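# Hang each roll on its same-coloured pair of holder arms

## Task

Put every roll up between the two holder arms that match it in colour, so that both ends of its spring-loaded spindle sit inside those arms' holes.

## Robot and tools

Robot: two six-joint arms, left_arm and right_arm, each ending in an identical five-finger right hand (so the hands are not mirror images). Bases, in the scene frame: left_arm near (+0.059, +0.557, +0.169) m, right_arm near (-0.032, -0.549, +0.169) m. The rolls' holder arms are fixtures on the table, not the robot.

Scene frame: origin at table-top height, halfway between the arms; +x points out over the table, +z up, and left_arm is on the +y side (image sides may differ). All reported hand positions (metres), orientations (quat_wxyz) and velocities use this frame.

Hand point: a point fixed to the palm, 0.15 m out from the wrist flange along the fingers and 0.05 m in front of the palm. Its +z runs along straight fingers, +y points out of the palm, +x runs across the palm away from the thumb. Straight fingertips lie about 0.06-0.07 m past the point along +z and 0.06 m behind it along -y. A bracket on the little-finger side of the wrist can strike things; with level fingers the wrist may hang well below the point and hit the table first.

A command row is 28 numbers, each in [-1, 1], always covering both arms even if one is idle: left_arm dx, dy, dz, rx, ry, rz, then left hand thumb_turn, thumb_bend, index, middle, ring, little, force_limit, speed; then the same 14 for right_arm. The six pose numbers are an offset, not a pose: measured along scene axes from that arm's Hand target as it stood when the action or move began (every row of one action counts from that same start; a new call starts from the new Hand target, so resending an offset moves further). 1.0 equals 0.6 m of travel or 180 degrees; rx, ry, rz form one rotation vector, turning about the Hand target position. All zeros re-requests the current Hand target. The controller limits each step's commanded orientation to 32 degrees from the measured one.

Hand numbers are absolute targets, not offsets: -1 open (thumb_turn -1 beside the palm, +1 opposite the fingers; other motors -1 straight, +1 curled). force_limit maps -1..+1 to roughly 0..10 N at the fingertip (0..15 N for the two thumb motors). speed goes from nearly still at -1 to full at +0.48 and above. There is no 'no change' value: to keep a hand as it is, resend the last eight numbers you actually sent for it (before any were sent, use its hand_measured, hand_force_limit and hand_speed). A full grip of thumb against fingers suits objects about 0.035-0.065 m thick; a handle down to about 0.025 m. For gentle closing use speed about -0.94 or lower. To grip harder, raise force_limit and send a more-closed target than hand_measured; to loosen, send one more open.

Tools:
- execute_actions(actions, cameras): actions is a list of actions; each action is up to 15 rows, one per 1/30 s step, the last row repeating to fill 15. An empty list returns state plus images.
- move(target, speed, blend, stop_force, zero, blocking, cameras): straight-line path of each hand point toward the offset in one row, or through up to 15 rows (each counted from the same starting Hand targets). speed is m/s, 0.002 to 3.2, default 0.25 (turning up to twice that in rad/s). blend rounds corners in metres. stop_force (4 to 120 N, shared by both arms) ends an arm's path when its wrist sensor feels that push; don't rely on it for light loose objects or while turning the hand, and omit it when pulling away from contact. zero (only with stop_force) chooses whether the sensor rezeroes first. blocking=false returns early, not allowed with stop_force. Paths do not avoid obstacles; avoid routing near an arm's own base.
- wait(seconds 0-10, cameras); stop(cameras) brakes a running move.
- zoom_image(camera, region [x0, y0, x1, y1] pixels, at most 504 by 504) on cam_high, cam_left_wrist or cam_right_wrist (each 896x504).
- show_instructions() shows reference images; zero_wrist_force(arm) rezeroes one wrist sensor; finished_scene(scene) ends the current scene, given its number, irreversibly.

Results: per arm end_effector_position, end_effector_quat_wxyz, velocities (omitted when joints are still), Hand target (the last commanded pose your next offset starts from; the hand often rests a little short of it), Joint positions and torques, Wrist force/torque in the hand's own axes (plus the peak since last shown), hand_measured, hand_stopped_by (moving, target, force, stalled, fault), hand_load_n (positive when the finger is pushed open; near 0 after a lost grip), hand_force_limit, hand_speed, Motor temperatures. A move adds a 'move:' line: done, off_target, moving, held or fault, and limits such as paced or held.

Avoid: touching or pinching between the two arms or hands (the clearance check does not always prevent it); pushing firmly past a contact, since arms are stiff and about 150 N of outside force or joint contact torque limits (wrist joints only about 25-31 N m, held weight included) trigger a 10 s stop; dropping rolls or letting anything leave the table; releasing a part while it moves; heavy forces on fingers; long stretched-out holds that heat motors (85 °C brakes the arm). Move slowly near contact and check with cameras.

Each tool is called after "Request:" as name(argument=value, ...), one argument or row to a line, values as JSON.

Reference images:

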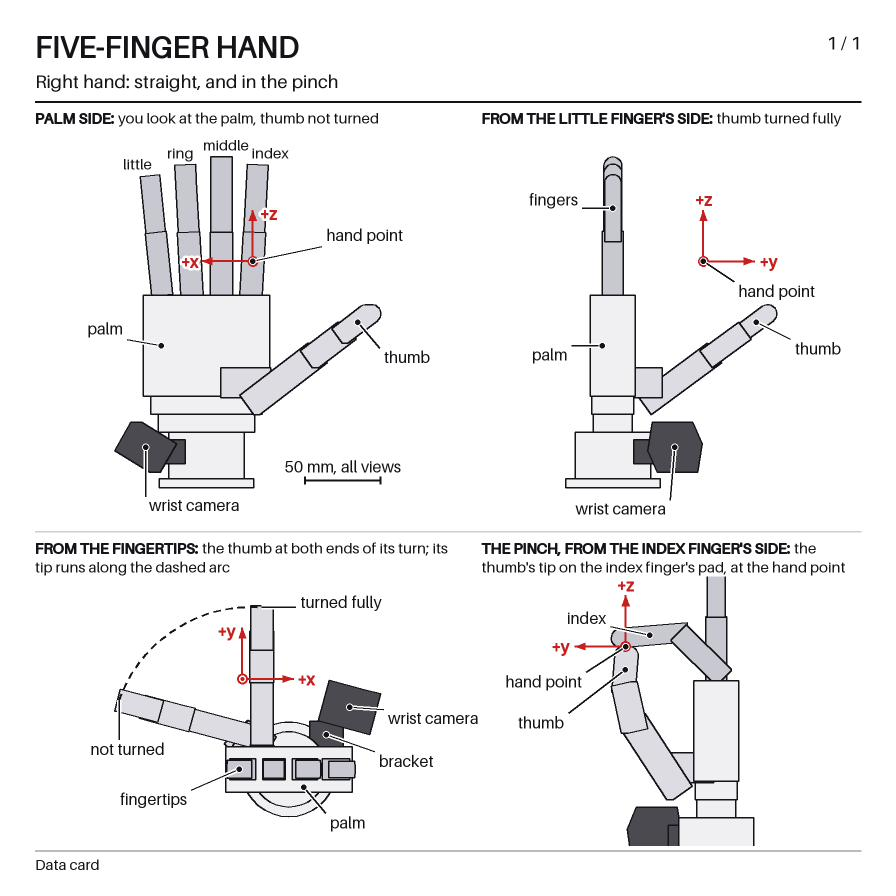

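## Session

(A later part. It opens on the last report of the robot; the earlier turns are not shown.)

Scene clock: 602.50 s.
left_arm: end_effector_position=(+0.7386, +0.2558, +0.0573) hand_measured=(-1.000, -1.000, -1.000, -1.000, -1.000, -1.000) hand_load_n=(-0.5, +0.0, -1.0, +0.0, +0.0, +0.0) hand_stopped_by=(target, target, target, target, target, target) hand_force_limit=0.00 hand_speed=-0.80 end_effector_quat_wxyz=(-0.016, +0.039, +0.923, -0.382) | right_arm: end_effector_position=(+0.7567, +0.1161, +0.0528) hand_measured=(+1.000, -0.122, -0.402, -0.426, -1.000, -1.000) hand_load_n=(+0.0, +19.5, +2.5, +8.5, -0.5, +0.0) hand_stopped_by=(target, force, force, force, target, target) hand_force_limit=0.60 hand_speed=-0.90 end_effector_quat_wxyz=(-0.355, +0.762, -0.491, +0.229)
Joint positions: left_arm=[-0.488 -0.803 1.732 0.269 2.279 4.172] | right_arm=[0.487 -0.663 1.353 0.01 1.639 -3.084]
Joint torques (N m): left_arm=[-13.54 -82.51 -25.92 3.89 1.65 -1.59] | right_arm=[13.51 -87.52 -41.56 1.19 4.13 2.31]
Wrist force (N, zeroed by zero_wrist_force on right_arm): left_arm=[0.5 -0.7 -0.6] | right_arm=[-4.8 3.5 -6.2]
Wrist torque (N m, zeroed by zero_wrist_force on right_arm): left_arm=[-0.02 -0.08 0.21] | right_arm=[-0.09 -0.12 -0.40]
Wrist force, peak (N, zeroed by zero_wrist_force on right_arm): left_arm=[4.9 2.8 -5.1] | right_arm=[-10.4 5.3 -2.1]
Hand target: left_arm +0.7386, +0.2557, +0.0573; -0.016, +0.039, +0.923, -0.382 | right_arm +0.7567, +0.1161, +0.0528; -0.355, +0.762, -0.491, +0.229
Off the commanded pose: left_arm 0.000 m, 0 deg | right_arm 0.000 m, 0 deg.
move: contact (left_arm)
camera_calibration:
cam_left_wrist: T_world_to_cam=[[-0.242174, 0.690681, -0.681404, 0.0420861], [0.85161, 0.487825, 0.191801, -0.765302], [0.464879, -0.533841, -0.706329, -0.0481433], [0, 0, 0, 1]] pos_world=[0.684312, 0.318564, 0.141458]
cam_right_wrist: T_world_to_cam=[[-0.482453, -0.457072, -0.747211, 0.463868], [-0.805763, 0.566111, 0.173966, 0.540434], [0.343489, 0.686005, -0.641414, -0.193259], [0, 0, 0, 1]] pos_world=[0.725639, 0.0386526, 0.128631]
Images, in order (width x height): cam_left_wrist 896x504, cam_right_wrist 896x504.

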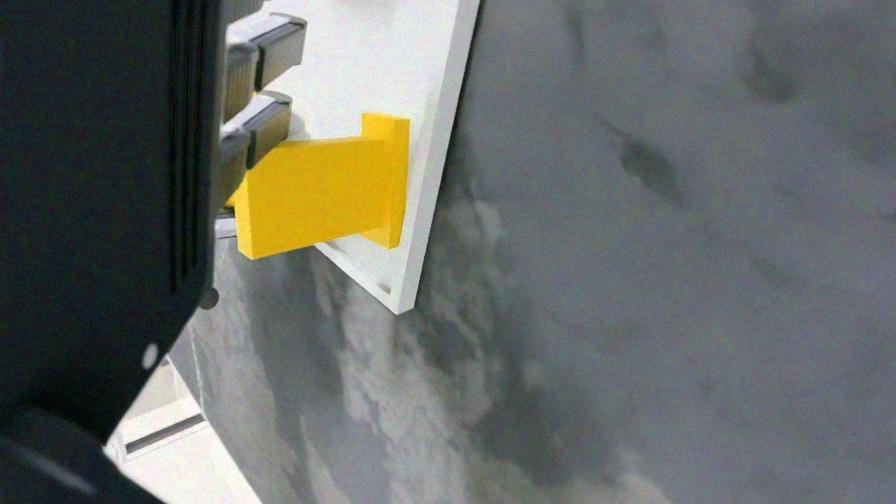

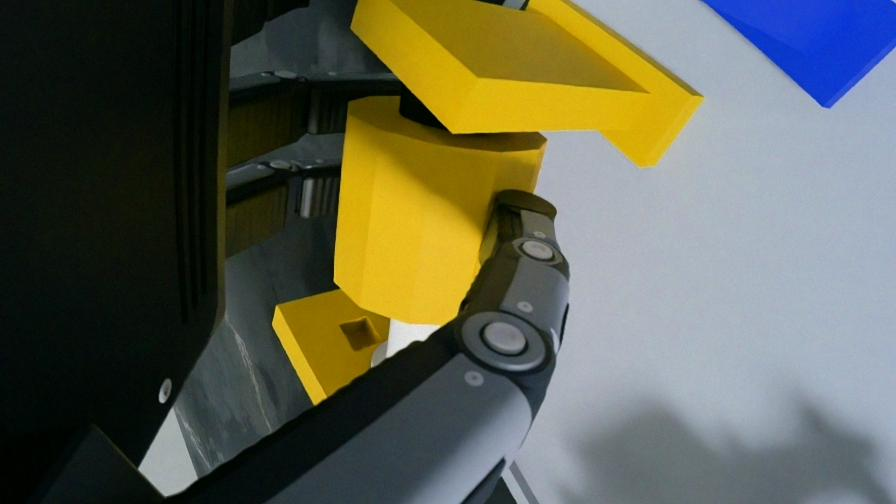

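Request:
move(
  target=[-0.0272,0.0419,0.01,0,0,0,-1,-1,-1,-1,-1,-1,0,-0.8,0,0,0,0,0,0,1,0.25,-0.15,-0.15,-1,-1,0.6,-0.9],
  speed=0.05,
)

Request:
move(
  target=[0,0,0,0,0,0,-1,-1,-1,-1,-1,-1,0,-0.8,-0.0213,0.004,0,0,0,0.0478,1,0.25,-0.15,-0.15,-1,-1,0.6,-0.9],
  speed=0.03,
  cameras=["cam_left_wrist","cam_right_wrist"],
)

Request:
zoom_image(
  camera="cam_right_wrist",
  region=[340, 0, 580, 140],
)

Scene clock: 614.77 s.
left_arm: end_effector_position=(+0.7223, +0.2807, +0.0633) hand_measured=(-1.000, -1.000, -1.000, -1.000, -1.000, -1.000) hand_load_n=(+0.0, +0.0, +0.0, +0.0, +0.0, +0.0) hand_stopped_by=(target, target, target, target, target, target) hand_force_limit=0.00 hand_speed=-0.80 end_effector_quat_wxyz=(-0.016, +0.039, +0.923, -0.382) | right_arm: end_effector_position=(+0.7567, +0.1161, +0.0528) hand_measured=(+1.000, -0.122, -0.402, -0.426, -1.000, -1.000) hand_load_n=(+0.0, +19.5, +2.5, +8.0, +0.0, +0.0) hand_stopped_by=(target, force, force, force, target, target) hand_force_limit=0.60 hand_speed=-0.90 end_effector_quat_wxyz=(-0.355, +0.762, -0.491, +0.229)
Joint positions: left_arm=[-0.465 -0.829 1.779 0.267 2.287 4.201] | right_arm=[0.487 -0.663 1.353 0.01 1.639 -3.084]
Joint torques (N m): left_arm=[9.91 -84.85 -13.18 0.49 3.46 2.35] | right_arm=[13.04 -92.09 -41.89 1.01 4.01 2.11]
Wrist force (N, zeroed by zero_wrist_force on right_arm): left_arm=[0.5 -1.2 0.8] | right_arm=[-4.8 3.7 -5.6]
Wrist torque (N m, zeroed by zero_wrist_force on right_arm): left_arm=[0.03 -0.10 -0.10] | right_arm=[-0.10 -0.12 -0.39]
Wrist force, peak (N, zeroed by zero_wrist_force on right_arm): left_arm=[-0.1 -1.5 1.1] | right_arm=[-5.0 4.0 -6.7]
Hand target: left_arm +0.7223, +0.2809, +0.0633; -0.016, +0.039, +0.923, -0.382 | right_arm +0.7567, +0.1161, +0.0528; -0.355, +0.762, -0.491, +0.229
Off the commanded pose: left_arm 0.000 m, 0 deg | right_arm 0.000 m, 0 deg.
move: done

Scene clock: 617.63 s.
left_arm: end_effector_position=(+0.7223, +0.2809, +0.0633) hand_measured=(-1.000, -1.000, -1.000, -1.000, -1.000, -1.000) hand_load_n=(+0.0, +0.0, +0.0, +0.0, +0.5, +0.0) hand_stopped_by=(target, target, target, target, target, target) hand_force_limit=0.00 hand_speed=-0.80 end_effector_quat_wxyz=(-0.016, +0.039, +0.923, -0.382) | right_arm: end_effector_position=(+0.7439, +0.1185, +0.0528) hand_measured=(+1.000, -0.122, -0.402, -0.426, -1.000, -1.000) hand_load_n=(+2.5, +18.0, +6.0, +9.0, +0.0, +0.0) hand_stopped_by=(target, force, force, force, target, target) hand_force_limit=0.60 hand_speed=-0.90 end_effector_quat_wxyz=(-0.371, +0.797, -0.432, +0.202)
Joint positions: left_arm=[-0.464 -0.829 1.779 0.267 2.288 4.201] | right_arm=[0.467 -0.674 1.377 -0.003 1.509 -3.194]
Joint torques (N m): left_arm=[10.58 -86.06 -14.65 0.69 3.69 1.69] | right_arm=[-16.39 -105.78 -22.39 -1.49 -1.54 -2.41]
Wrist force (N, zeroed by zero_wrist_force on right_arm): left_arm=[0.0 -1.3 0.7] | right_arm=[-0.2 1.0 1.5]
Wrist torque (N m, zeroed by zero_wrist_force on right_arm): left_arm=[0.02 -0.03 -0.13] | right_arm=[-0.03 0.04 -0.01]
Wrist force, peak (N, zeroed by zero_wrist_force on right_arm): left_arm=[0.3 -1.7 0.8] | right_arm=[-4.5 3.8 -5.6]
Hand target: left_arm +0.7223, +0.2809, +0.0633; -0.016, +0.039, +0.923, -0.382 | right_arm +0.7439, +0.1185, +0.0528; -0.371, +0.797, -0.432, +0.202
Off the commanded pose: left_arm 0.000 m, 0 deg | right_arm 0.000 m, 0 deg.
move: done
camera_calibration:
cam_left_wrist: T_world_to_cam=[[-0.242174, 0.690681, -0.681404, 0.024891], [0.85161, 0.487825, 0.191801, -0.764816], [0.464879, -0.533841, -0.706329, -0.0229284], [0, 0, 0, 1]] pos_world=[0.668012, 0.343664, 0.147458]
cam_right_wrist: T_world_to_cam=[[-0.408718, -0.524088, -0.747182, 0.411885], [-0.881319, 0.439347, 0.173926, 0.600047], [0.23712, 0.729593, -0.641458, -0.116544], [0, 0, 0, 1]] pos_world=[0.724813, 0.0372646, 0.128631]
Images, in order (width x height): cam_left_wrist 896x504, cam_right_wrist 896x504.

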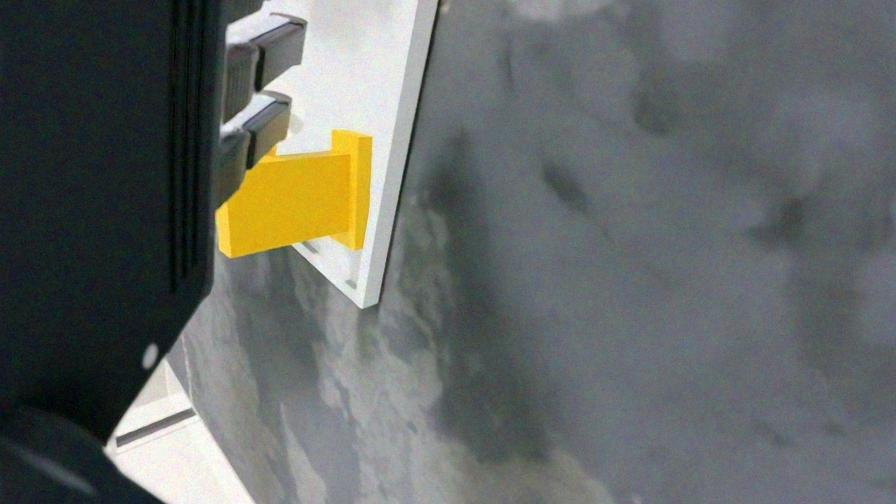

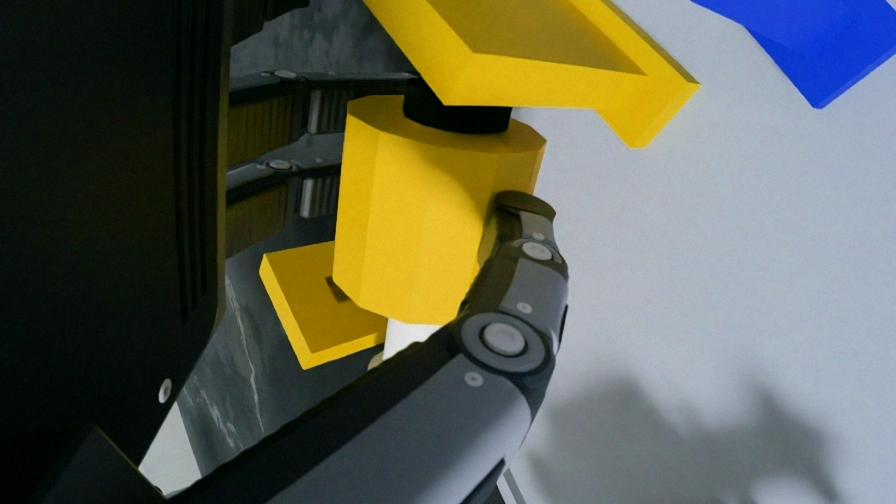

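Scaled by 2.100 from the camera's 896x504 image, which has a finer 1280x720 frame.

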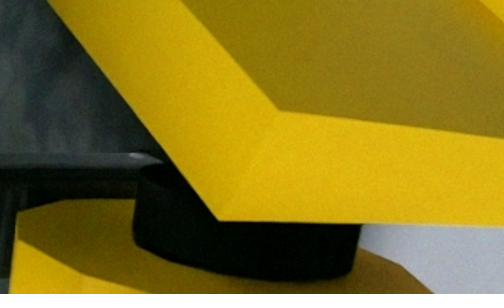

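Request:
move(
  target=[0,0,0,0,0,0,-1,-1,-1,-1,-1,-1,0,-0.8,-0.0136,0.021,0,0,0,0,1,0.25,-0.15,-0.15,-1,-1,0.6,-0.9],
  speed=0.05,
  cameras=["cam_left_wrist","cam_right_wrist"],
)

Request:
zoom_image(
  camera="cam_right_wrist",
  region=[340, 0, 580, 140],
)

Request:
zoom_image(
  camera="cam_right_wrist",
  region=[240, 200, 480, 400],
)

Scene clock: 619.43 s.
left_arm: end_effector_position=(+0.7223, +0.2809, +0.0633) hand_measured=(-1.000, -1.000, -1.000, -1.000, -1.000, -1.000) hand_load_n=(+0.0, +0.0, +0.0, +0.0, +0.0, +0.0) hand_stopped_by=(target, target, target, target, target, target) hand_force_limit=0.00 hand_speed=-0.80 end_effector_quat_wxyz=(-0.016, +0.039, +0.923, -0.382) | right_arm: end_effector_position=(+0.7358, +0.1310, +0.0528) hand_measured=(+1.000, -0.122, -0.402, -0.426, -1.000, -1.000) hand_load_n=(+2.5, +18.0, +6.0, +8.5, +0.0, +0.0) hand_stopped_by=(target, force, force, force, target, target) hand_force_limit=0.60 hand_speed=-0.90 end_effector_quat_wxyz=(-0.371, +0.797, -0.432, +0.202)
Joint positions: left_arm=[-0.464 -0.829 1.779 0.267 2.288 4.201] | right_arm=[0.485 -0.672 1.372 -0.001 1.523 -3.182]
Joint torques (N m): left_arm=[9.37 -85.28 -13.68 1.35 3.84 1.51] | right_arm=[18.88 -86.84 -39.42 3.97 0.98 1.8]
Wrist force (N, zeroed by zero_wrist_force on right_arm): left_arm=[0.2 -1.5 0.5] | right_arm=[-0.3 0.6 1.2]
Wrist torque (N m, zeroed by zero_wrist_force on right_arm): left_arm=[0.00 -0.04 -0.13] | right_arm=[-0.08 0.05 -0.03]
Wrist force, peak (N, zeroed by zero_wrist_force on right_arm): left_arm=[0.1 -1.8 0.7] | right_arm=[-0.6 0.8 1.5]
Hand target: left_arm +0.7223, +0.2809, +0.0633; -0.016, +0.039, +0.923, -0.382 | right_arm +0.7358, +0.1311, +0.0528; -0.371, +0.797, -0.432, +0.202
Off the commanded pose: left_arm 0.000 m, 0 deg | right_arm 0.000 m, 0 deg.
move: done
camera_calibration:
cam_left_wrist: T_world_to_cam=[[-0.242174, 0.690681, -0.681404, 0.024891], [0.85161, 0.487825, 0.191801, -0.764816], [0.464879, -0.533841, -0.706329, -0.0229284], [0, 0, 0, 1]] pos_world=[0.668012, 0.343664, 0.147458]
cam_right_wrist: T_world_to_cam=[[-0.408633, -0.524119, -0.747207, 0.415017], [-0.881388, 0.439202, 0.173942, 0.587515], [0.237009, 0.729658, -0.641425, -0.123598], [0, 0, 0, 1]] pos_world=[0.716713, 0.0496649, 0.128631]
Images, in order (width x height): cam_left_wrist 896x504, cam_right_wrist 896x504.

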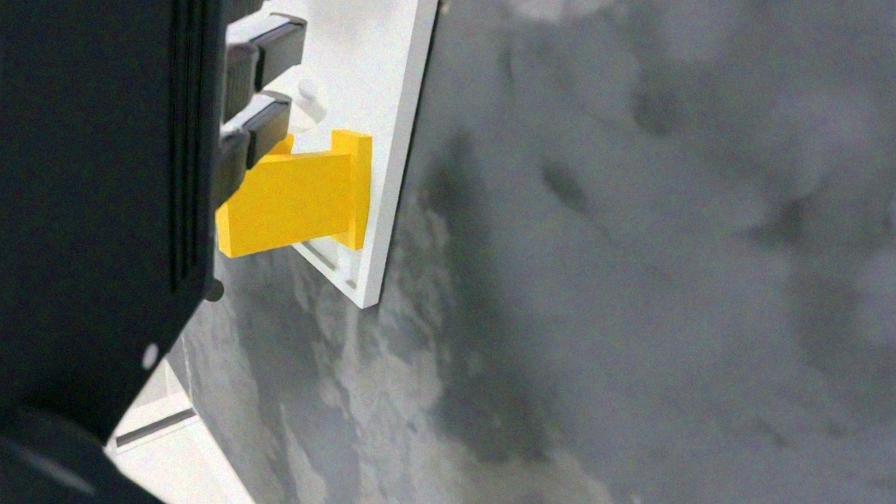

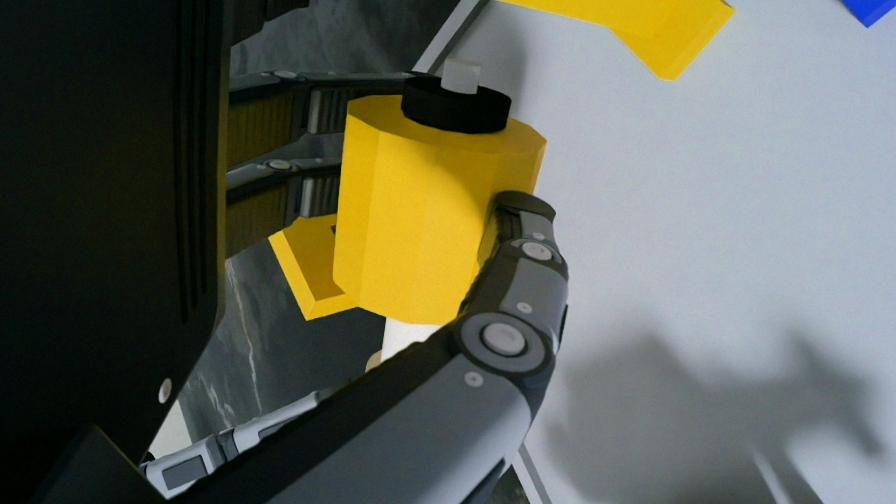

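Scaled by 2.100 from the camera's 896x504 image, which has a finer 1280x720 frame.

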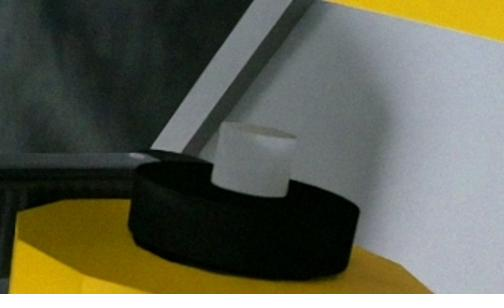

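Scaled by 2.100 from the camera's 896x504 image, which has a finer 1280x720 frame.

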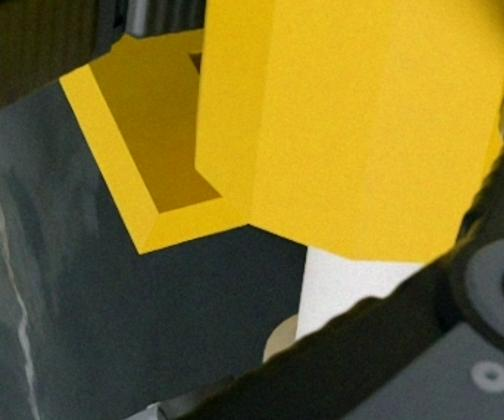

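Request:
move(
  target=[0,0,0,0,0,0,-1,-1,-1,-1,-1,-1,0,-0.8,0,0,0.025,0,0,0,1,0.25,-0.15,-0.15,-1,-1,0.6,-0.9],
  speed=0.05,
  cameras=["cam_right_wrist"],
)

Request:
zoom_image(
  camera="cam_right_wrist",
  region=[390, 0, 630, 140],
)

Request:
zoom_image(
  camera="cam_right_wrist",
  region=[240, 180, 480, 400],
)

Scene clock: 625.40 s.
left_arm: end_effector_position=(+0.7223, +0.2809, +0.0633) hand_measured=(-1.000, -1.000, -1.000, -1.000, -1.000, -1.000) hand_load_n=(+0.0, +0.0, +0.0, +0.0, +0.0, +0.0) hand_stopped_by=(target, target, target, target, target, target) hand_force_limit=0.00 hand_speed=-0.80 end_effector_quat_wxyz=(-0.016, +0.039, +0.923, -0.382) | right_arm: end_effector_position=(+0.7357, +0.1311, +0.0676) hand_measured=(+1.000, -0.122, -0.402, -0.426, -1.000, -1.000) hand_load_n=(+2.0, +18.5, +5.5, +9.0, +0.0, +0.0) hand_stopped_by=(target, force, force, force, target, target) hand_force_limit=0.60 hand_speed=-0.90 end_effector_quat_wxyz=(-0.371, +0.797, -0.432, +0.202)
Joint positions: left_arm=[-0.464 -0.829 1.779 0.267 2.288 4.201] | right_arm=[0.485 -0.687 1.371 0.016 1.523 -3.182]
Joint torques (N m): left_arm=[11.82 -87.06 -14.34 1.46 3.37 1.9] | right_arm=[18.38 -110.43 -40.05 3.74 1.03 1.35]
Wrist force (N, zeroed by zero_wrist_force on right_arm): left_arm=[0.7 -1.3 0.1] | right_arm=[0.5 1.1 0.7]
Wrist torque (N m, zeroed by zero_wrist_force on right_arm): left_arm=[0.02 -0.13 -0.10] | right_arm=[-0.05 0.03 -0.03]
Wrist force, peak (N, zeroed by zero_wrist_force on right_arm): left_arm=[0.4 -1.6 0.8] | right_arm=[-0.7 1.6 1.6]
Hand target: left_arm +0.7223, +0.2809, +0.0633; -0.016, +0.039, +0.923, -0.382 | right_arm +0.7358, +0.1311, +0.0678; -0.371, +0.797, -0.432, +0.202
Off the commanded pose: left_arm 0.000 m, 0 deg | right_arm 0.000 m, 0 deg.
move: done
camera_calibration:
cam_right_wrist: T_world_to_cam=[[-0.408633, -0.524119, -0.747207, 0.42614], [-0.881388, 0.439202, 0.173942, 0.584765], [0.237009, 0.729658, -0.641425, -0.114227], [0, 0, 0, 1]] pos_world=[0.716613, 0.0498649, 0.143431]
Images, in order (width x height): cam_right_wrist 896x504.

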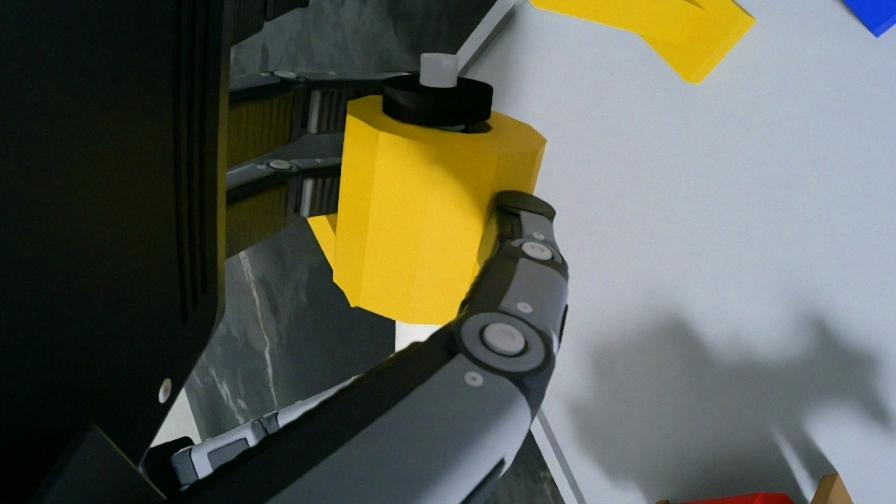

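Scaled by 2.100 from the camera's 896x504 image, which has a finer 1280x720 frame.

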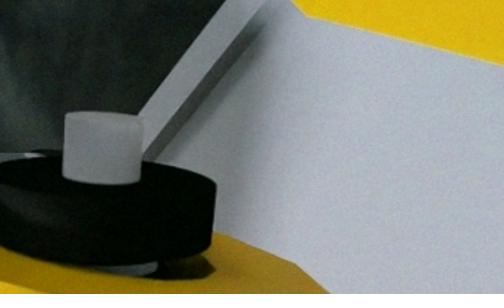

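Scaled by 2.100 from the camera's 896x504 image, which has a finer 1280x720 frame.

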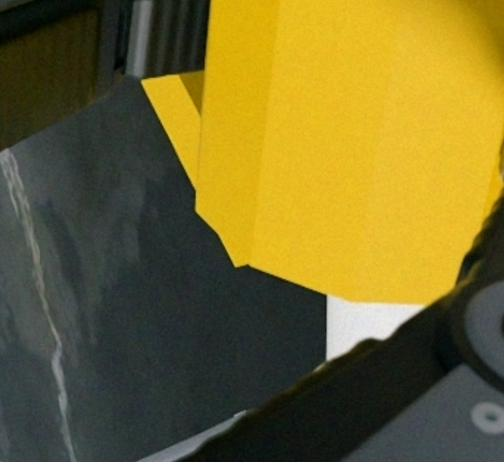

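Request:
move(
  target=[-0.03,0.08,0.02,0,0,0,-1,-1,-1,-1,-1,-1,0,-0.8,0,0,0,0,0,0,1,0.25,-0.15,-0.15,-1,-1,0.6,-0.9],
  speed=0.06,
  cameras=["cam_left_wrist","cam_right_wrist"],
)

Request:
zoom_image(
  camera="cam_right_wrist",
  region=[390, 0, 630, 140],
)

Request:
zoom_image(
  camera="cam_left_wrist",
  region=[200, 30, 440, 260],
)

Scene clock: 627.80 s.
left_arm: end_effector_position=(+0.7043, +0.3288, +0.0753) hand_measured=(-1.000, -1.000, -1.000, -1.000, -1.000, -1.000) hand_load_n=(+0.0, +0.0, +0.0, -0.5, +0.0, +0.0) hand_stopped_by=(target, target, target, target, target, target) hand_force_limit=0.00 hand_speed=-0.80 end_effector_quat_wxyz=(-0.016, +0.039, +0.923, -0.382) | right_arm: end_effector_position=(+0.7358, +0.1311, +0.0678) hand_measured=(+1.000, -0.122, -0.402, -0.426, -1.000, -1.000) hand_load_n=(+2.5, +18.0, +6.0, +9.0, +0.0, +0.0) hand_stopped_by=(target, force, force, force, target, target) hand_force_limit=0.60 hand_speed=-0.90 end_effector_quat_wxyz=(-0.371, +0.797, -0.432, +0.202)
Joint positions: left_arm=[-0.407 -0.861 1.832 0.295 2.306 4.274] | right_arm=[0.485 -0.688 1.371 0.016 1.523 -3.182]
Joint torques (N m): left_arm=[12.17 -82.78 -12.08 5.93 3.54 2.68] | right_arm=[14.86 -104.6 -36.87 3.72 0.92 0.31]
Wrist force (N, zeroed by zero_wrist_force on right_arm): left_arm=[0.4 -1.7 0.6] | right_arm=[-0.3 0.7 1.4]
Wrist torque (N m, zeroed by zero_wrist_force on right_arm): left_arm=[0.00 -0.14 -0.09] | right_arm=[-0.07 0.06 -0.02]
Wrist force, peak (N, zeroed by zero_wrist_force on right_arm): left_arm=[0.0 -2.0 1.0] | right_arm=[-0.3 1.6 1.3]
Hand target: left_arm +0.7043, +0.3289, +0.0753; -0.016, +0.039, +0.923, -0.382 | right_arm +0.7358, +0.1311, +0.0678; -0.371, +0.797, -0.432, +0.202
Off the commanded pose: left_arm 0.000 m, 0 deg | right_arm 0.000 m, 0 deg.
move: done
camera_calibration:
cam_left_wrist: T_world_to_cam=[[-0.242174, 0.690681, -0.681404, -0.00435071], [0.85161, 0.487825, 0.191801, -0.775241], [0.464879, -0.533841, -0.706329, 0.0194399], [0, 0, 0, 1]] pos_world=[0.650112, 0.391564, 0.159458]
cam_right_wrist: T_world_to_cam=[[-0.408633, -0.524119, -0.747207, 0.426289], [-0.881388, 0.439202, 0.173942, 0.58473], [0.237009, 0.729658, -0.641425, -0.114099], [0, 0, 0, 1]] pos_world=[0.716613, 0.0498649, 0.143631]
Images, in order (width x height): cam_left_wrist 896x504, cam_right_wrist 896x504.

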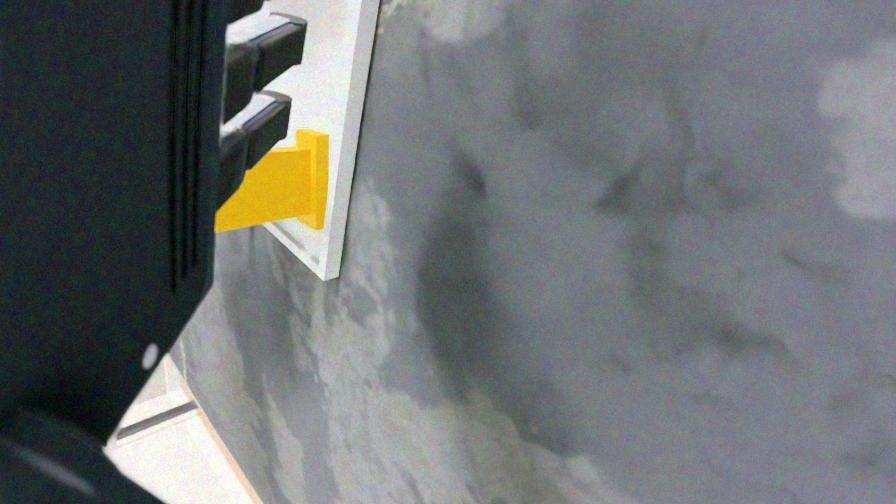

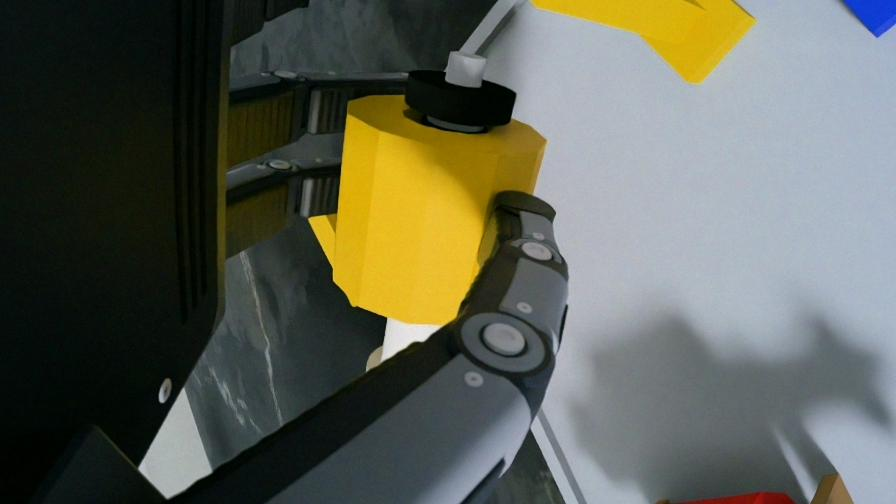

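Scaled by 2.100 from the camera's 896x504 image, which has a finer 1280x720 frame.

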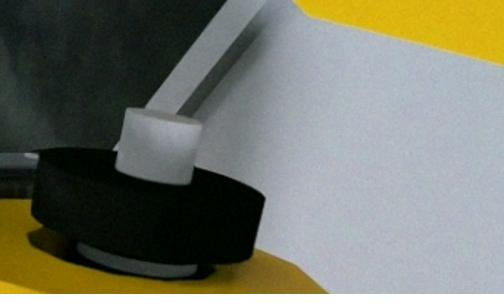

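Scaled by 2.100 from the camera's 896x504 image, which has a finer 1280x720 frame.

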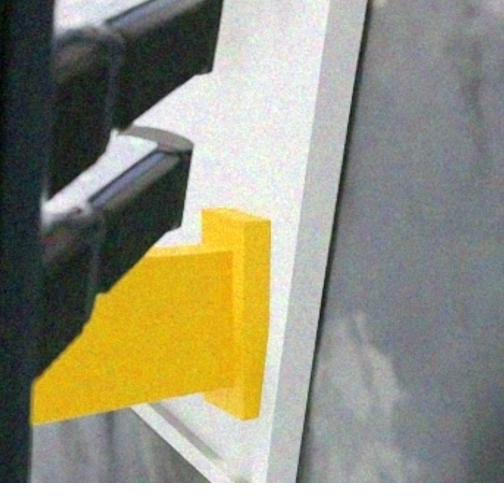

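Request:
move(
  target=[0,0,0,0,0,0,-1,-1,-1,-1,-1,-1,0,-0.8,0,0,-0.0237,0,0,0,1,0.25,-0.15,-0.15,-1,-1,0.6,-0.9],
  speed=0.05,
  stop_force=5,
)

Request:
move(
  target=[0,0,0,0,0,0,-1,-1,-1,-1,-1,-1,0,-0.8,0.0281,-0.0433,0,0,0,0,1,0.25,-0.15,-0.15,-1,-1,0.6,-0.9],
  speed=0.02,
  stop_force=4,
  cameras=["cam_right_wrist"],
)

Request:
zoom_image(
  camera="cam_right_wrist",
  region=[340, 40, 580, 180],
)

Scene clock: 632.67 s.
left_arm: end_effector_position=(+0.7043, +0.3289, +0.0753) hand_measured=(-1.000, -1.000, -1.000, -1.000, -1.000, -1.000) hand_load_n=(+0.0, +0.0, -0.5, +0.0, +0.0, +0.0) hand_stopped_by=(target, target, target, target, target, target) hand_force_limit=0.00 hand_speed=-0.80 end_effector_quat_wxyz=(-0.016, +0.039, +0.923, -0.382) | right_arm: end_effector_position=(+0.7358, +0.1311, +0.0536) hand_measured=(+1.000, -0.122, -0.402, -0.426, -1.000, -1.000) hand_load_n=(+2.5, +18.0, +6.0, +8.5, +0.0, +0.0) hand_stopped_by=(target, force, force, force, target, target) hand_force_limit=0.60 hand_speed=-0.90 end_effector_quat_wxyz=(-0.371, +0.797, -0.432, +0.202)
Joint positions: left_arm=[-0.406 -0.861 1.832 0.295 2.306 4.274] | right_arm=[0.485 -0.672 1.372 0 1.523 -3.182]
Joint torques (N m): left_arm=[11.01 -83.68 -12.84 5.75 3.79 1.95] | right_arm=[10.63 -89.43 -23.26 -1.74 0.38 -1.55]
Wrist force (N, zeroed by zero_wrist_force on right_arm): left_arm=[0.4 -1.7 0.8] | right_arm=[0.0 1.1 1.4]
Wrist torque (N m, zeroed by zero_wrist_force on right_arm): left_arm=[-0.02 -0.16 -0.08] | right_arm=[-0.01 0.01 0.01]
Wrist force, peak (N, zeroed by zero_wrist_force on right_arm): left_arm=[0.8 -1.6 0.9] | right_arm=[-0.7 1.2 1.5]
Hand target: left_arm +0.7043, +0.3289, +0.0753; -0.016, +0.039, +0.923, -0.382 | right_arm +0.7358, +0.1311, +0.0536; -0.371, +0.797, -0.432, +0.202
Off the commanded pose: left_arm 0.000 m, 0 deg | right_arm 0.000 m, 0 deg.
move: done

Scene clock: 635.37 s.
left_arm: end_effector_position=(+0.7043, +0.3289, +0.0753) hand_measured=(-1.000, -1.000, -1.000, -1.000, -1.000, -1.000) hand_load_n=(+0.0, +0.0, +0.0, +0.0, +0.0, +0.0) hand_stopped_by=(target, target, target, target, target, target) hand_force_limit=0.00 hand_speed=-0.80 end_effector_quat_wxyz=(-0.016, +0.039, +0.923, -0.382) | right_arm: end_effector_position=(+0.7510, +0.1076, +0.0536) hand_measured=(+1.000, -0.122, -0.402, -0.426, -1.000, -1.000) hand_load_n=(+3.5, +18.5, +6.0, +7.5, +0.0, +0.0) hand_stopped_by=(target, force, force, force, target, target) hand_force_limit=0.60 hand_speed=-0.90 end_effector_quat_wxyz=(-0.371, +0.797, -0.432, +0.202)
Joint positions: left_arm=[-0.406 -0.861 1.832 0.295 2.306 4.274] | right_arm=[0.452 -0.677 1.381 -0.004 1.497 -3.204]
Joint torques (N m): left_arm=[14.04 -82.9 -14.77 6 3.53 2.06] | right_arm=[15.42 -89.53 -39.13 1.04 1.39 1.56]
Wrist force (N, zeroed by zero_wrist_force on right_arm): left_arm=[0.5 -1.4 0.6] | right_arm=[-2.8 0.2 0.6]
Wrist torque (N m, zeroed by zero_wrist_force on right_arm): left_arm=[0.02 -0.16 -0.08] | right_arm=[-0.24 -0.01 -0.05]
Wrist force, peak (N, zeroed by zero_wrist_force on right_arm): left_arm=[0.9 -1.8 0.7] | right_arm=[-11.6 0.2 2.4]
Hand target: left_arm +0.7043, +0.3289, +0.0753; -0.016, +0.039, +0.923, -0.382 | right_arm +0.7510, +0.1076, +0.0536; -0.371, +0.797, -0.432, +0.202 (not the last commanded pose)
Off the commanded pose: left_arm 0.000 m, 0 deg | right_arm 0.003 m, 0 deg.
move: contact (right_arm)
camera_calibration:
cam_right_wrist: T_world_to_cam=[[-0.408633, -0.524119, -0.747207, 0.409539], [-0.881388, 0.439202, 0.173942, 0.611024], [0.237009, 0.729658, -0.641425, -0.109751], [0, 0, 0, 1]] pos_world=[0.731913, 0.0263649, 0.129331]
Images, in order (width x height): cam_right_wrist 896x504.

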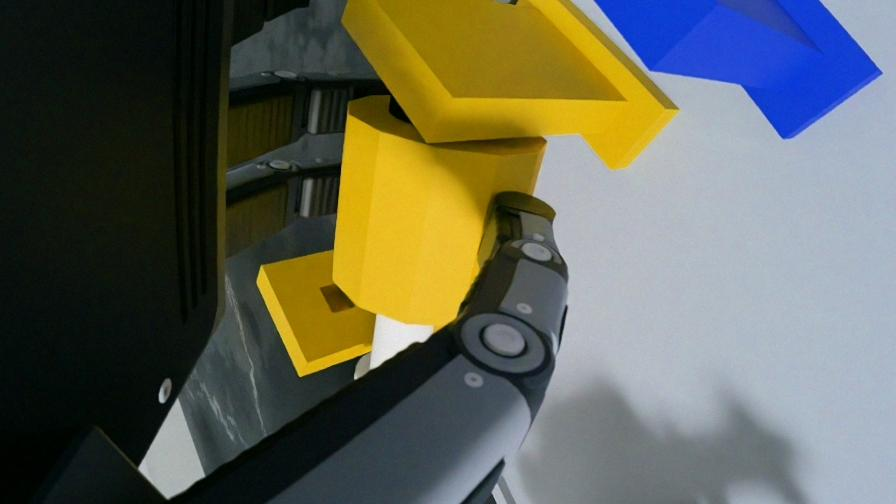

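Scaled by 2.100 from the camera's 896x504 image, which has a finer 1280x720 frame.

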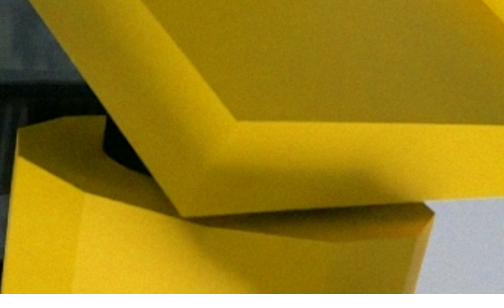

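Request:
move(
  target=[0.0257,-0.0893,-0.0288,0,0,0,-1,-1,-1,-1,-1,-1,0,-0.8,0,0,0,0,0,0,1,0.25,-0.15,-0.15,-1,-1,0.6,-0.9],
  speed=0.08,
  stop_force=5,
)

Request:
move(
  target=[0.0272,-0.0419,0,0,0,0,-1,-1,-1,-1,-1,-1,0,-0.8,0,0,0,0,0,0,1,0.25,-0.15,-0.15,-1,-1,0.6,-0.9],
  speed=0.02,
  stop_force=4,
  cameras=["cam_left_wrist","cam_right_wrist"],
)

Request:
zoom_image(
  camera="cam_left_wrist",
  region=[220, 70, 340, 190],
)

Scene clock: 640.50 s.
left_arm: end_effector_position=(+0.7197, +0.2753, +0.0580) hand_measured=(-1.000, -1.000, -1.000, -1.000, -1.000, -1.000) hand_load_n=(+0.0, +0.0, +0.0, +0.0, -0.5, +0.0) hand_stopped_by=(target, target, target, target, target, target) hand_force_limit=0.00 hand_speed=-0.80 end_effector_quat_wxyz=(-0.016, +0.039, +0.923, -0.382) | right_arm: end_effector_position=(+0.7510, +0.1076, +0.0536) hand_measured=(+1.000, -0.122, -0.402, -0.426, -1.000, -1.000) hand_load_n=(+3.5, +18.0, +6.0, +8.0, +0.0, +0.0) hand_stopped_by=(target, force, force, force, target, target) hand_force_limit=0.60 hand_speed=-0.90 end_effector_quat_wxyz=(-0.371, +0.797, -0.432, +0.202)
Joint positions: left_arm=[-0.474 -0.825 1.783 0.251 2.284 4.189] | right_arm=[0.452 -0.677 1.381 -0.004 1.497 -3.204]
Joint torques (N m): left_arm=[-19.94 -68.25 -27.45 0.53 -0.65 -2.96] | right_arm=[17.92 -89.75 -37.89 1.02 -0.91 1.78]
Wrist force (N, zeroed by zero_wrist_force on right_arm): left_arm=[0.2 -1.1 0.2] | right_arm=[-2.8 0.5 0.4]
Wrist torque (N m, zeroed by zero_wrist_force on right_arm): left_arm=[0.08 -0.05 0.20] | right_arm=[-0.17 0.02 -0.04]
Wrist force, peak (N, zeroed by zero_wrist_force on right_arm): left_arm=[0.6 -1.9 0.9] | right_arm=[-3.2 0.5 1.2]
Hand target: left_arm +0.7197, +0.2753, +0.0580; -0.016, +0.039, +0.923, -0.382 | right_arm +0.7510, +0.1076, +0.0536; -0.371, +0.797, -0.432, +0.202
Off the commanded pose: left_arm 0.000 m, 0 deg | right_arm 0.000 m, 0 deg.
move: done

Scene clock: 642.60 s.
left_arm: end_effector_position=(+0.7298, +0.2597, +0.0580) hand_measured=(-1.000, -1.000, -1.000, -1.000, -1.000, -1.000) hand_load_n=(+0.0, -0.5, -1.5, +0.0, +0.0, +0.0) hand_stopped_by=(target, target, target, target, target, target) hand_force_limit=0.00 hand_speed=-0.80 end_effector_quat_wxyz=(-0.016, +0.039, +0.923, -0.382) | right_arm: end_effector_position=(+0.7510, +0.1076, +0.0536) hand_measured=(+1.000, -0.122, -0.402, -0.426, -1.000, -1.000) hand_load_n=(+3.0, +18.0, +6.0, +8.0, +0.0, +0.0) hand_stopped_by=(target, force, force, force, target, target) hand_force_limit=0.60 hand_speed=-0.90 end_effector_quat_wxyz=(-0.371, +0.797, -0.432, +0.202)
Joint positions: left_arm=[-0.488 -0.814 1.754 0.258 2.279 4.171] | right_arm=[0.452 -0.677 1.381 -0.004 1.497 -3.204]
Joint torques (N m): left_arm=[10.89 -86.63 -16.79 0.3 2.71 0.65] | right_arm=[15.79 -89.83 -35.28 0.84 -1.05 1.51]
Wrist force (N, zeroed by zero_wrist_force on right_arm): left_arm=[2.0 0.1 -1.5] | right_arm=[-2.7 0.5 1.4]
Wrist torque (N m, zeroed by zero_wrist_force on right_arm): left_arm=[0.03 0.02 0.30] | right_arm=[-0.16 -0.07 -0.04]
Wrist force, peak (N, zeroed by zero_wrist_force on right_arm): left_arm=[2.8 1.1 -2.6] | right_arm=[-3.5 0.2 1.6]
Hand target: left_arm +0.7298, +0.2597, +0.0580; -0.016, +0.039, +0.923, -0.382 (not the last commanded pose) | right_arm +0.7510, +0.1076, +0.0536; -0.371, +0.797, -0.432, +0.202
Off the commanded pose: left_arm 0.011 m, 0 deg | right_arm 0.000 m, 0 deg.
move: contact (left_arm)
camera_calibration:
cam_left_wrist: T_world_to_cam=[[-0.242174, 0.690681, -0.681404, 0.0376692], [0.85161, 0.487825, 0.191801, -0.759894], [0.464879, -0.533841, -0.706329, -0.0414225], [0, 0, 0, 1]] pos_world=[0.675512, 0.322564, 0.142158]
cam_right_wrist: T_world_to_cam=[[-0.408633, -0.524119, -0.747207, 0.409539], [-0.881388, 0.439202, 0.173942, 0.611024], [0.237009, 0.729658, -0.641425, -0.109751], [0, 0, 0, 1]] pos_world=[0.731913, 0.0263649, 0.129331]
Images, in order (width x height): cam_left_wrist 896x504, cam_right_wrist 896x504.

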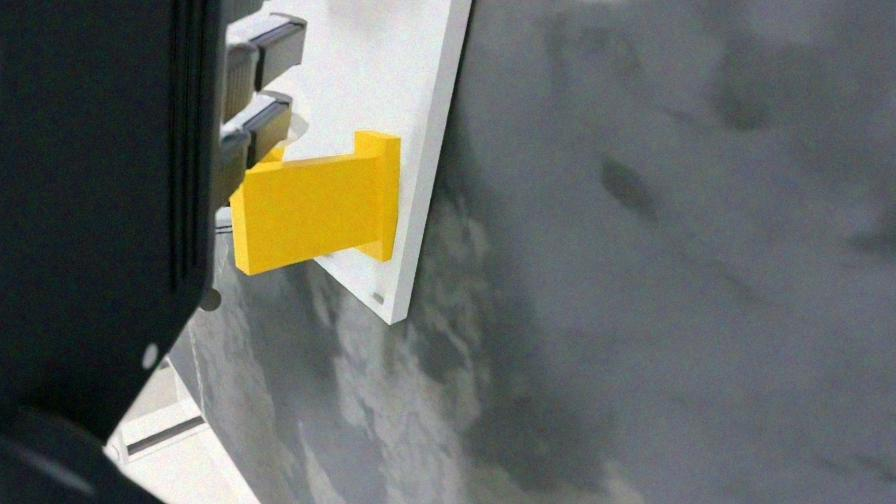

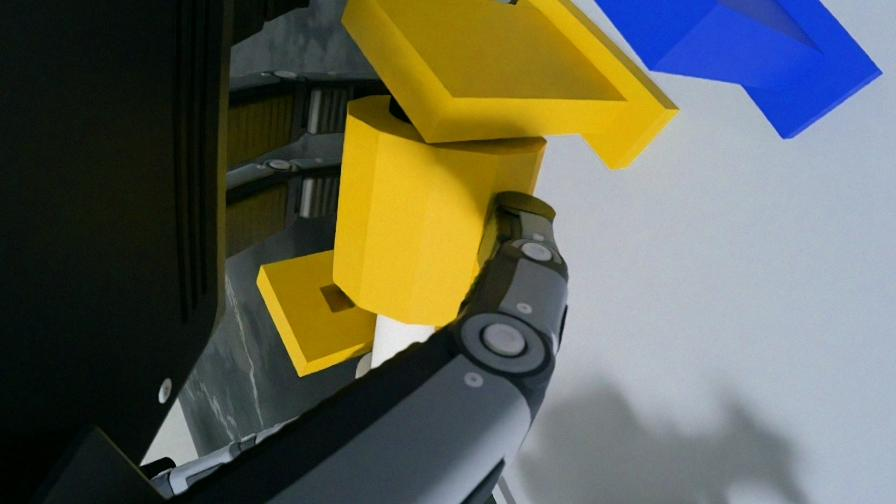

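Scaled by 4.200 from the camera's 896x504 image, which has a finer 1280x720 frame.

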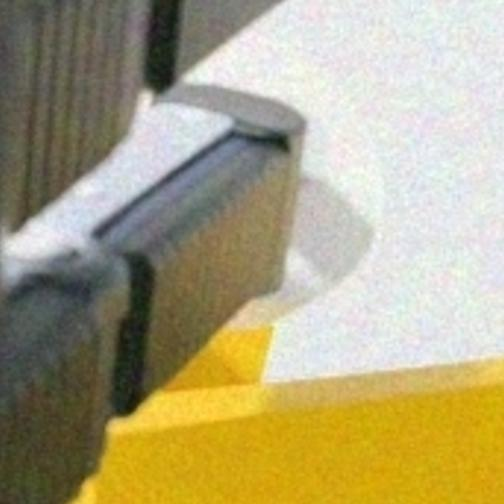

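Request:
move(
  target=[0.0086,-0.0133,0,0,0,0,-1,-1,-1,-1,-1,-1,0,-0.8,0,0,0,0,0,0,1,0.25,-0.15,-0.15,-1,-1,0.6,-0.9],
  speed=0.015,
  stop_force=9,
  cameras=["cam_left_wrist","cam_right_wrist"],
)

Request:
zoom_image(
  camera="cam_left_wrist",
  region=[220, 70, 340, 190],
)

Request:
zoom_image(
  camera="cam_right_wrist",
  region=[240, 60, 560, 420],
)

Scene clock: 644.77 s.
left_arm: end_effector_position=(+0.7349, +0.2517, +0.0580) hand_measured=(-1.000, -1.000, -1.000, -1.000, -1.000, -1.000) hand_load_n=(+0.0, +0.0, -5.0, +0.0, +0.0, +0.0) hand_stopped_by=(target, target, target, target, target, target) hand_force_limit=0.00 hand_speed=-0.80 end_effector_quat_wxyz=(-0.016, +0.039, +0.923, -0.382) | right_arm: end_effector_position=(+0.7510, +0.1076, +0.0536) hand_measured=(+1.000, -0.122, -0.402, -0.426, -1.000, -1.000) hand_load_n=(+3.5, +18.0, +5.5, +8.0, +0.0, +0.0) hand_stopped_by=(target, force, force, force, target, target) hand_force_limit=0.60 hand_speed=-0.90 end_effector_quat_wxyz=(-0.371, +0.797, -0.432, +0.202)
Joint positions: left_arm=[-0.496 -0.808 1.739 0.261 2.276 4.162] | right_arm=[0.452 -0.677 1.381 -0.004 1.497 -3.204]
Joint torques (N m): left_arm=[-23.58 -72.11 -31.93 3.64 -0.33 -2.91] | right_arm=[13.21 -92.18 -35.42 1.15 -0.86 1.84]
Wrist force (N, zeroed by zero_wrist_force on right_arm): left_arm=[4.0 2.6 -5.0] | right_arm=[-4.1 1.2 0.7]
Wrist torque (N m, zeroed by zero_wrist_force on right_arm): left_arm=[0.05 0.11 0.41] | right_arm=[-0.20 0.03 -0.09]
Wrist force, peak (N, zeroed by zero_wrist_force on right_arm): left_arm=[4.4 3.1 -5.2] | right_arm=[-4.1 1.2 0.7]
Hand target: left_arm +0.7349, +0.2517, +0.0580; -0.016, +0.039, +0.923, -0.382 | right_arm +0.7510, +0.1076, +0.0536; -0.371, +0.797, -0.432, +0.202
Off the commanded pose: left_arm 0.000 m, 0 deg | right_arm 0.000 m, 0 deg.
move: done
camera_calibration:
cam_left_wrist: T_world_to_cam=[[-0.242174, 0.690681, -0.681404, 0.044454], [0.85161, 0.487825, 0.191801, -0.76042], [0.464879, -0.533841, -0.706329, -0.0481106], [0, 0, 0, 1]] pos_world=[0.680712, 0.314564, 0.142158]
cam_right_wrist: T_world_to_cam=[[-0.408633, -0.524119, -0.747207, 0.409539], [-0.881388, 0.439202, 0.173942, 0.611024], [0.237009, 0.729658, -0.641425, -0.109751], [0, 0, 0, 1]] pos_world=[0.731913, 0.0263649, 0.129331]
Images, in order (width x height): cam_left_wrist 896x504, cam_right_wrist 896x504.

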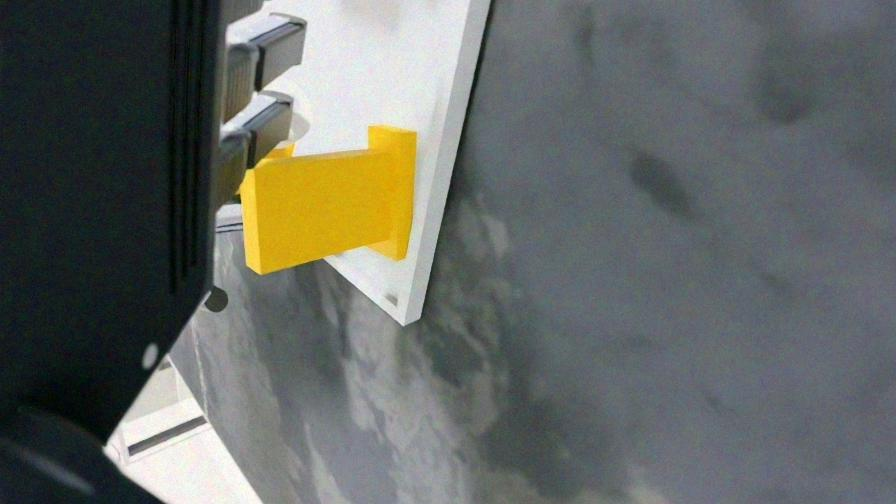

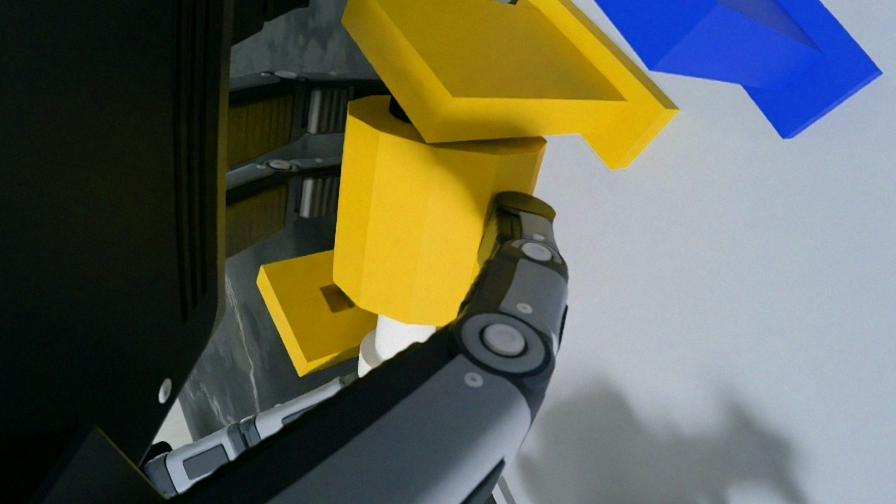

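Scaled by 4.200 from the camera's 896x504 image, which has a finer 1280x720 frame.

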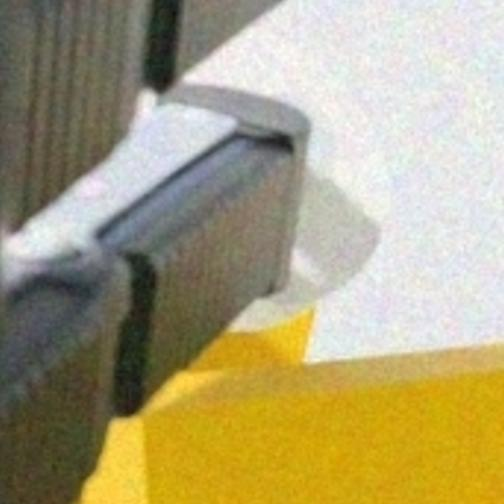

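Scaled by 1.400 from the camera's 896x504 image, which has a finer 1280x720 frame.

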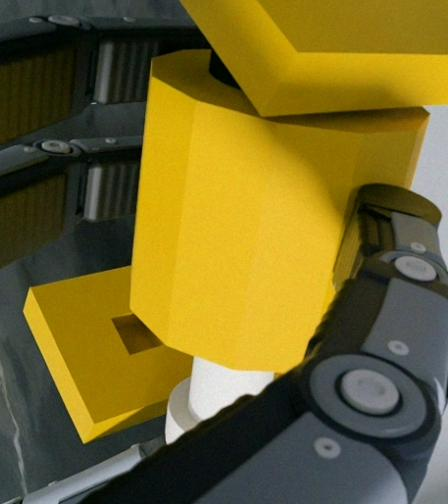

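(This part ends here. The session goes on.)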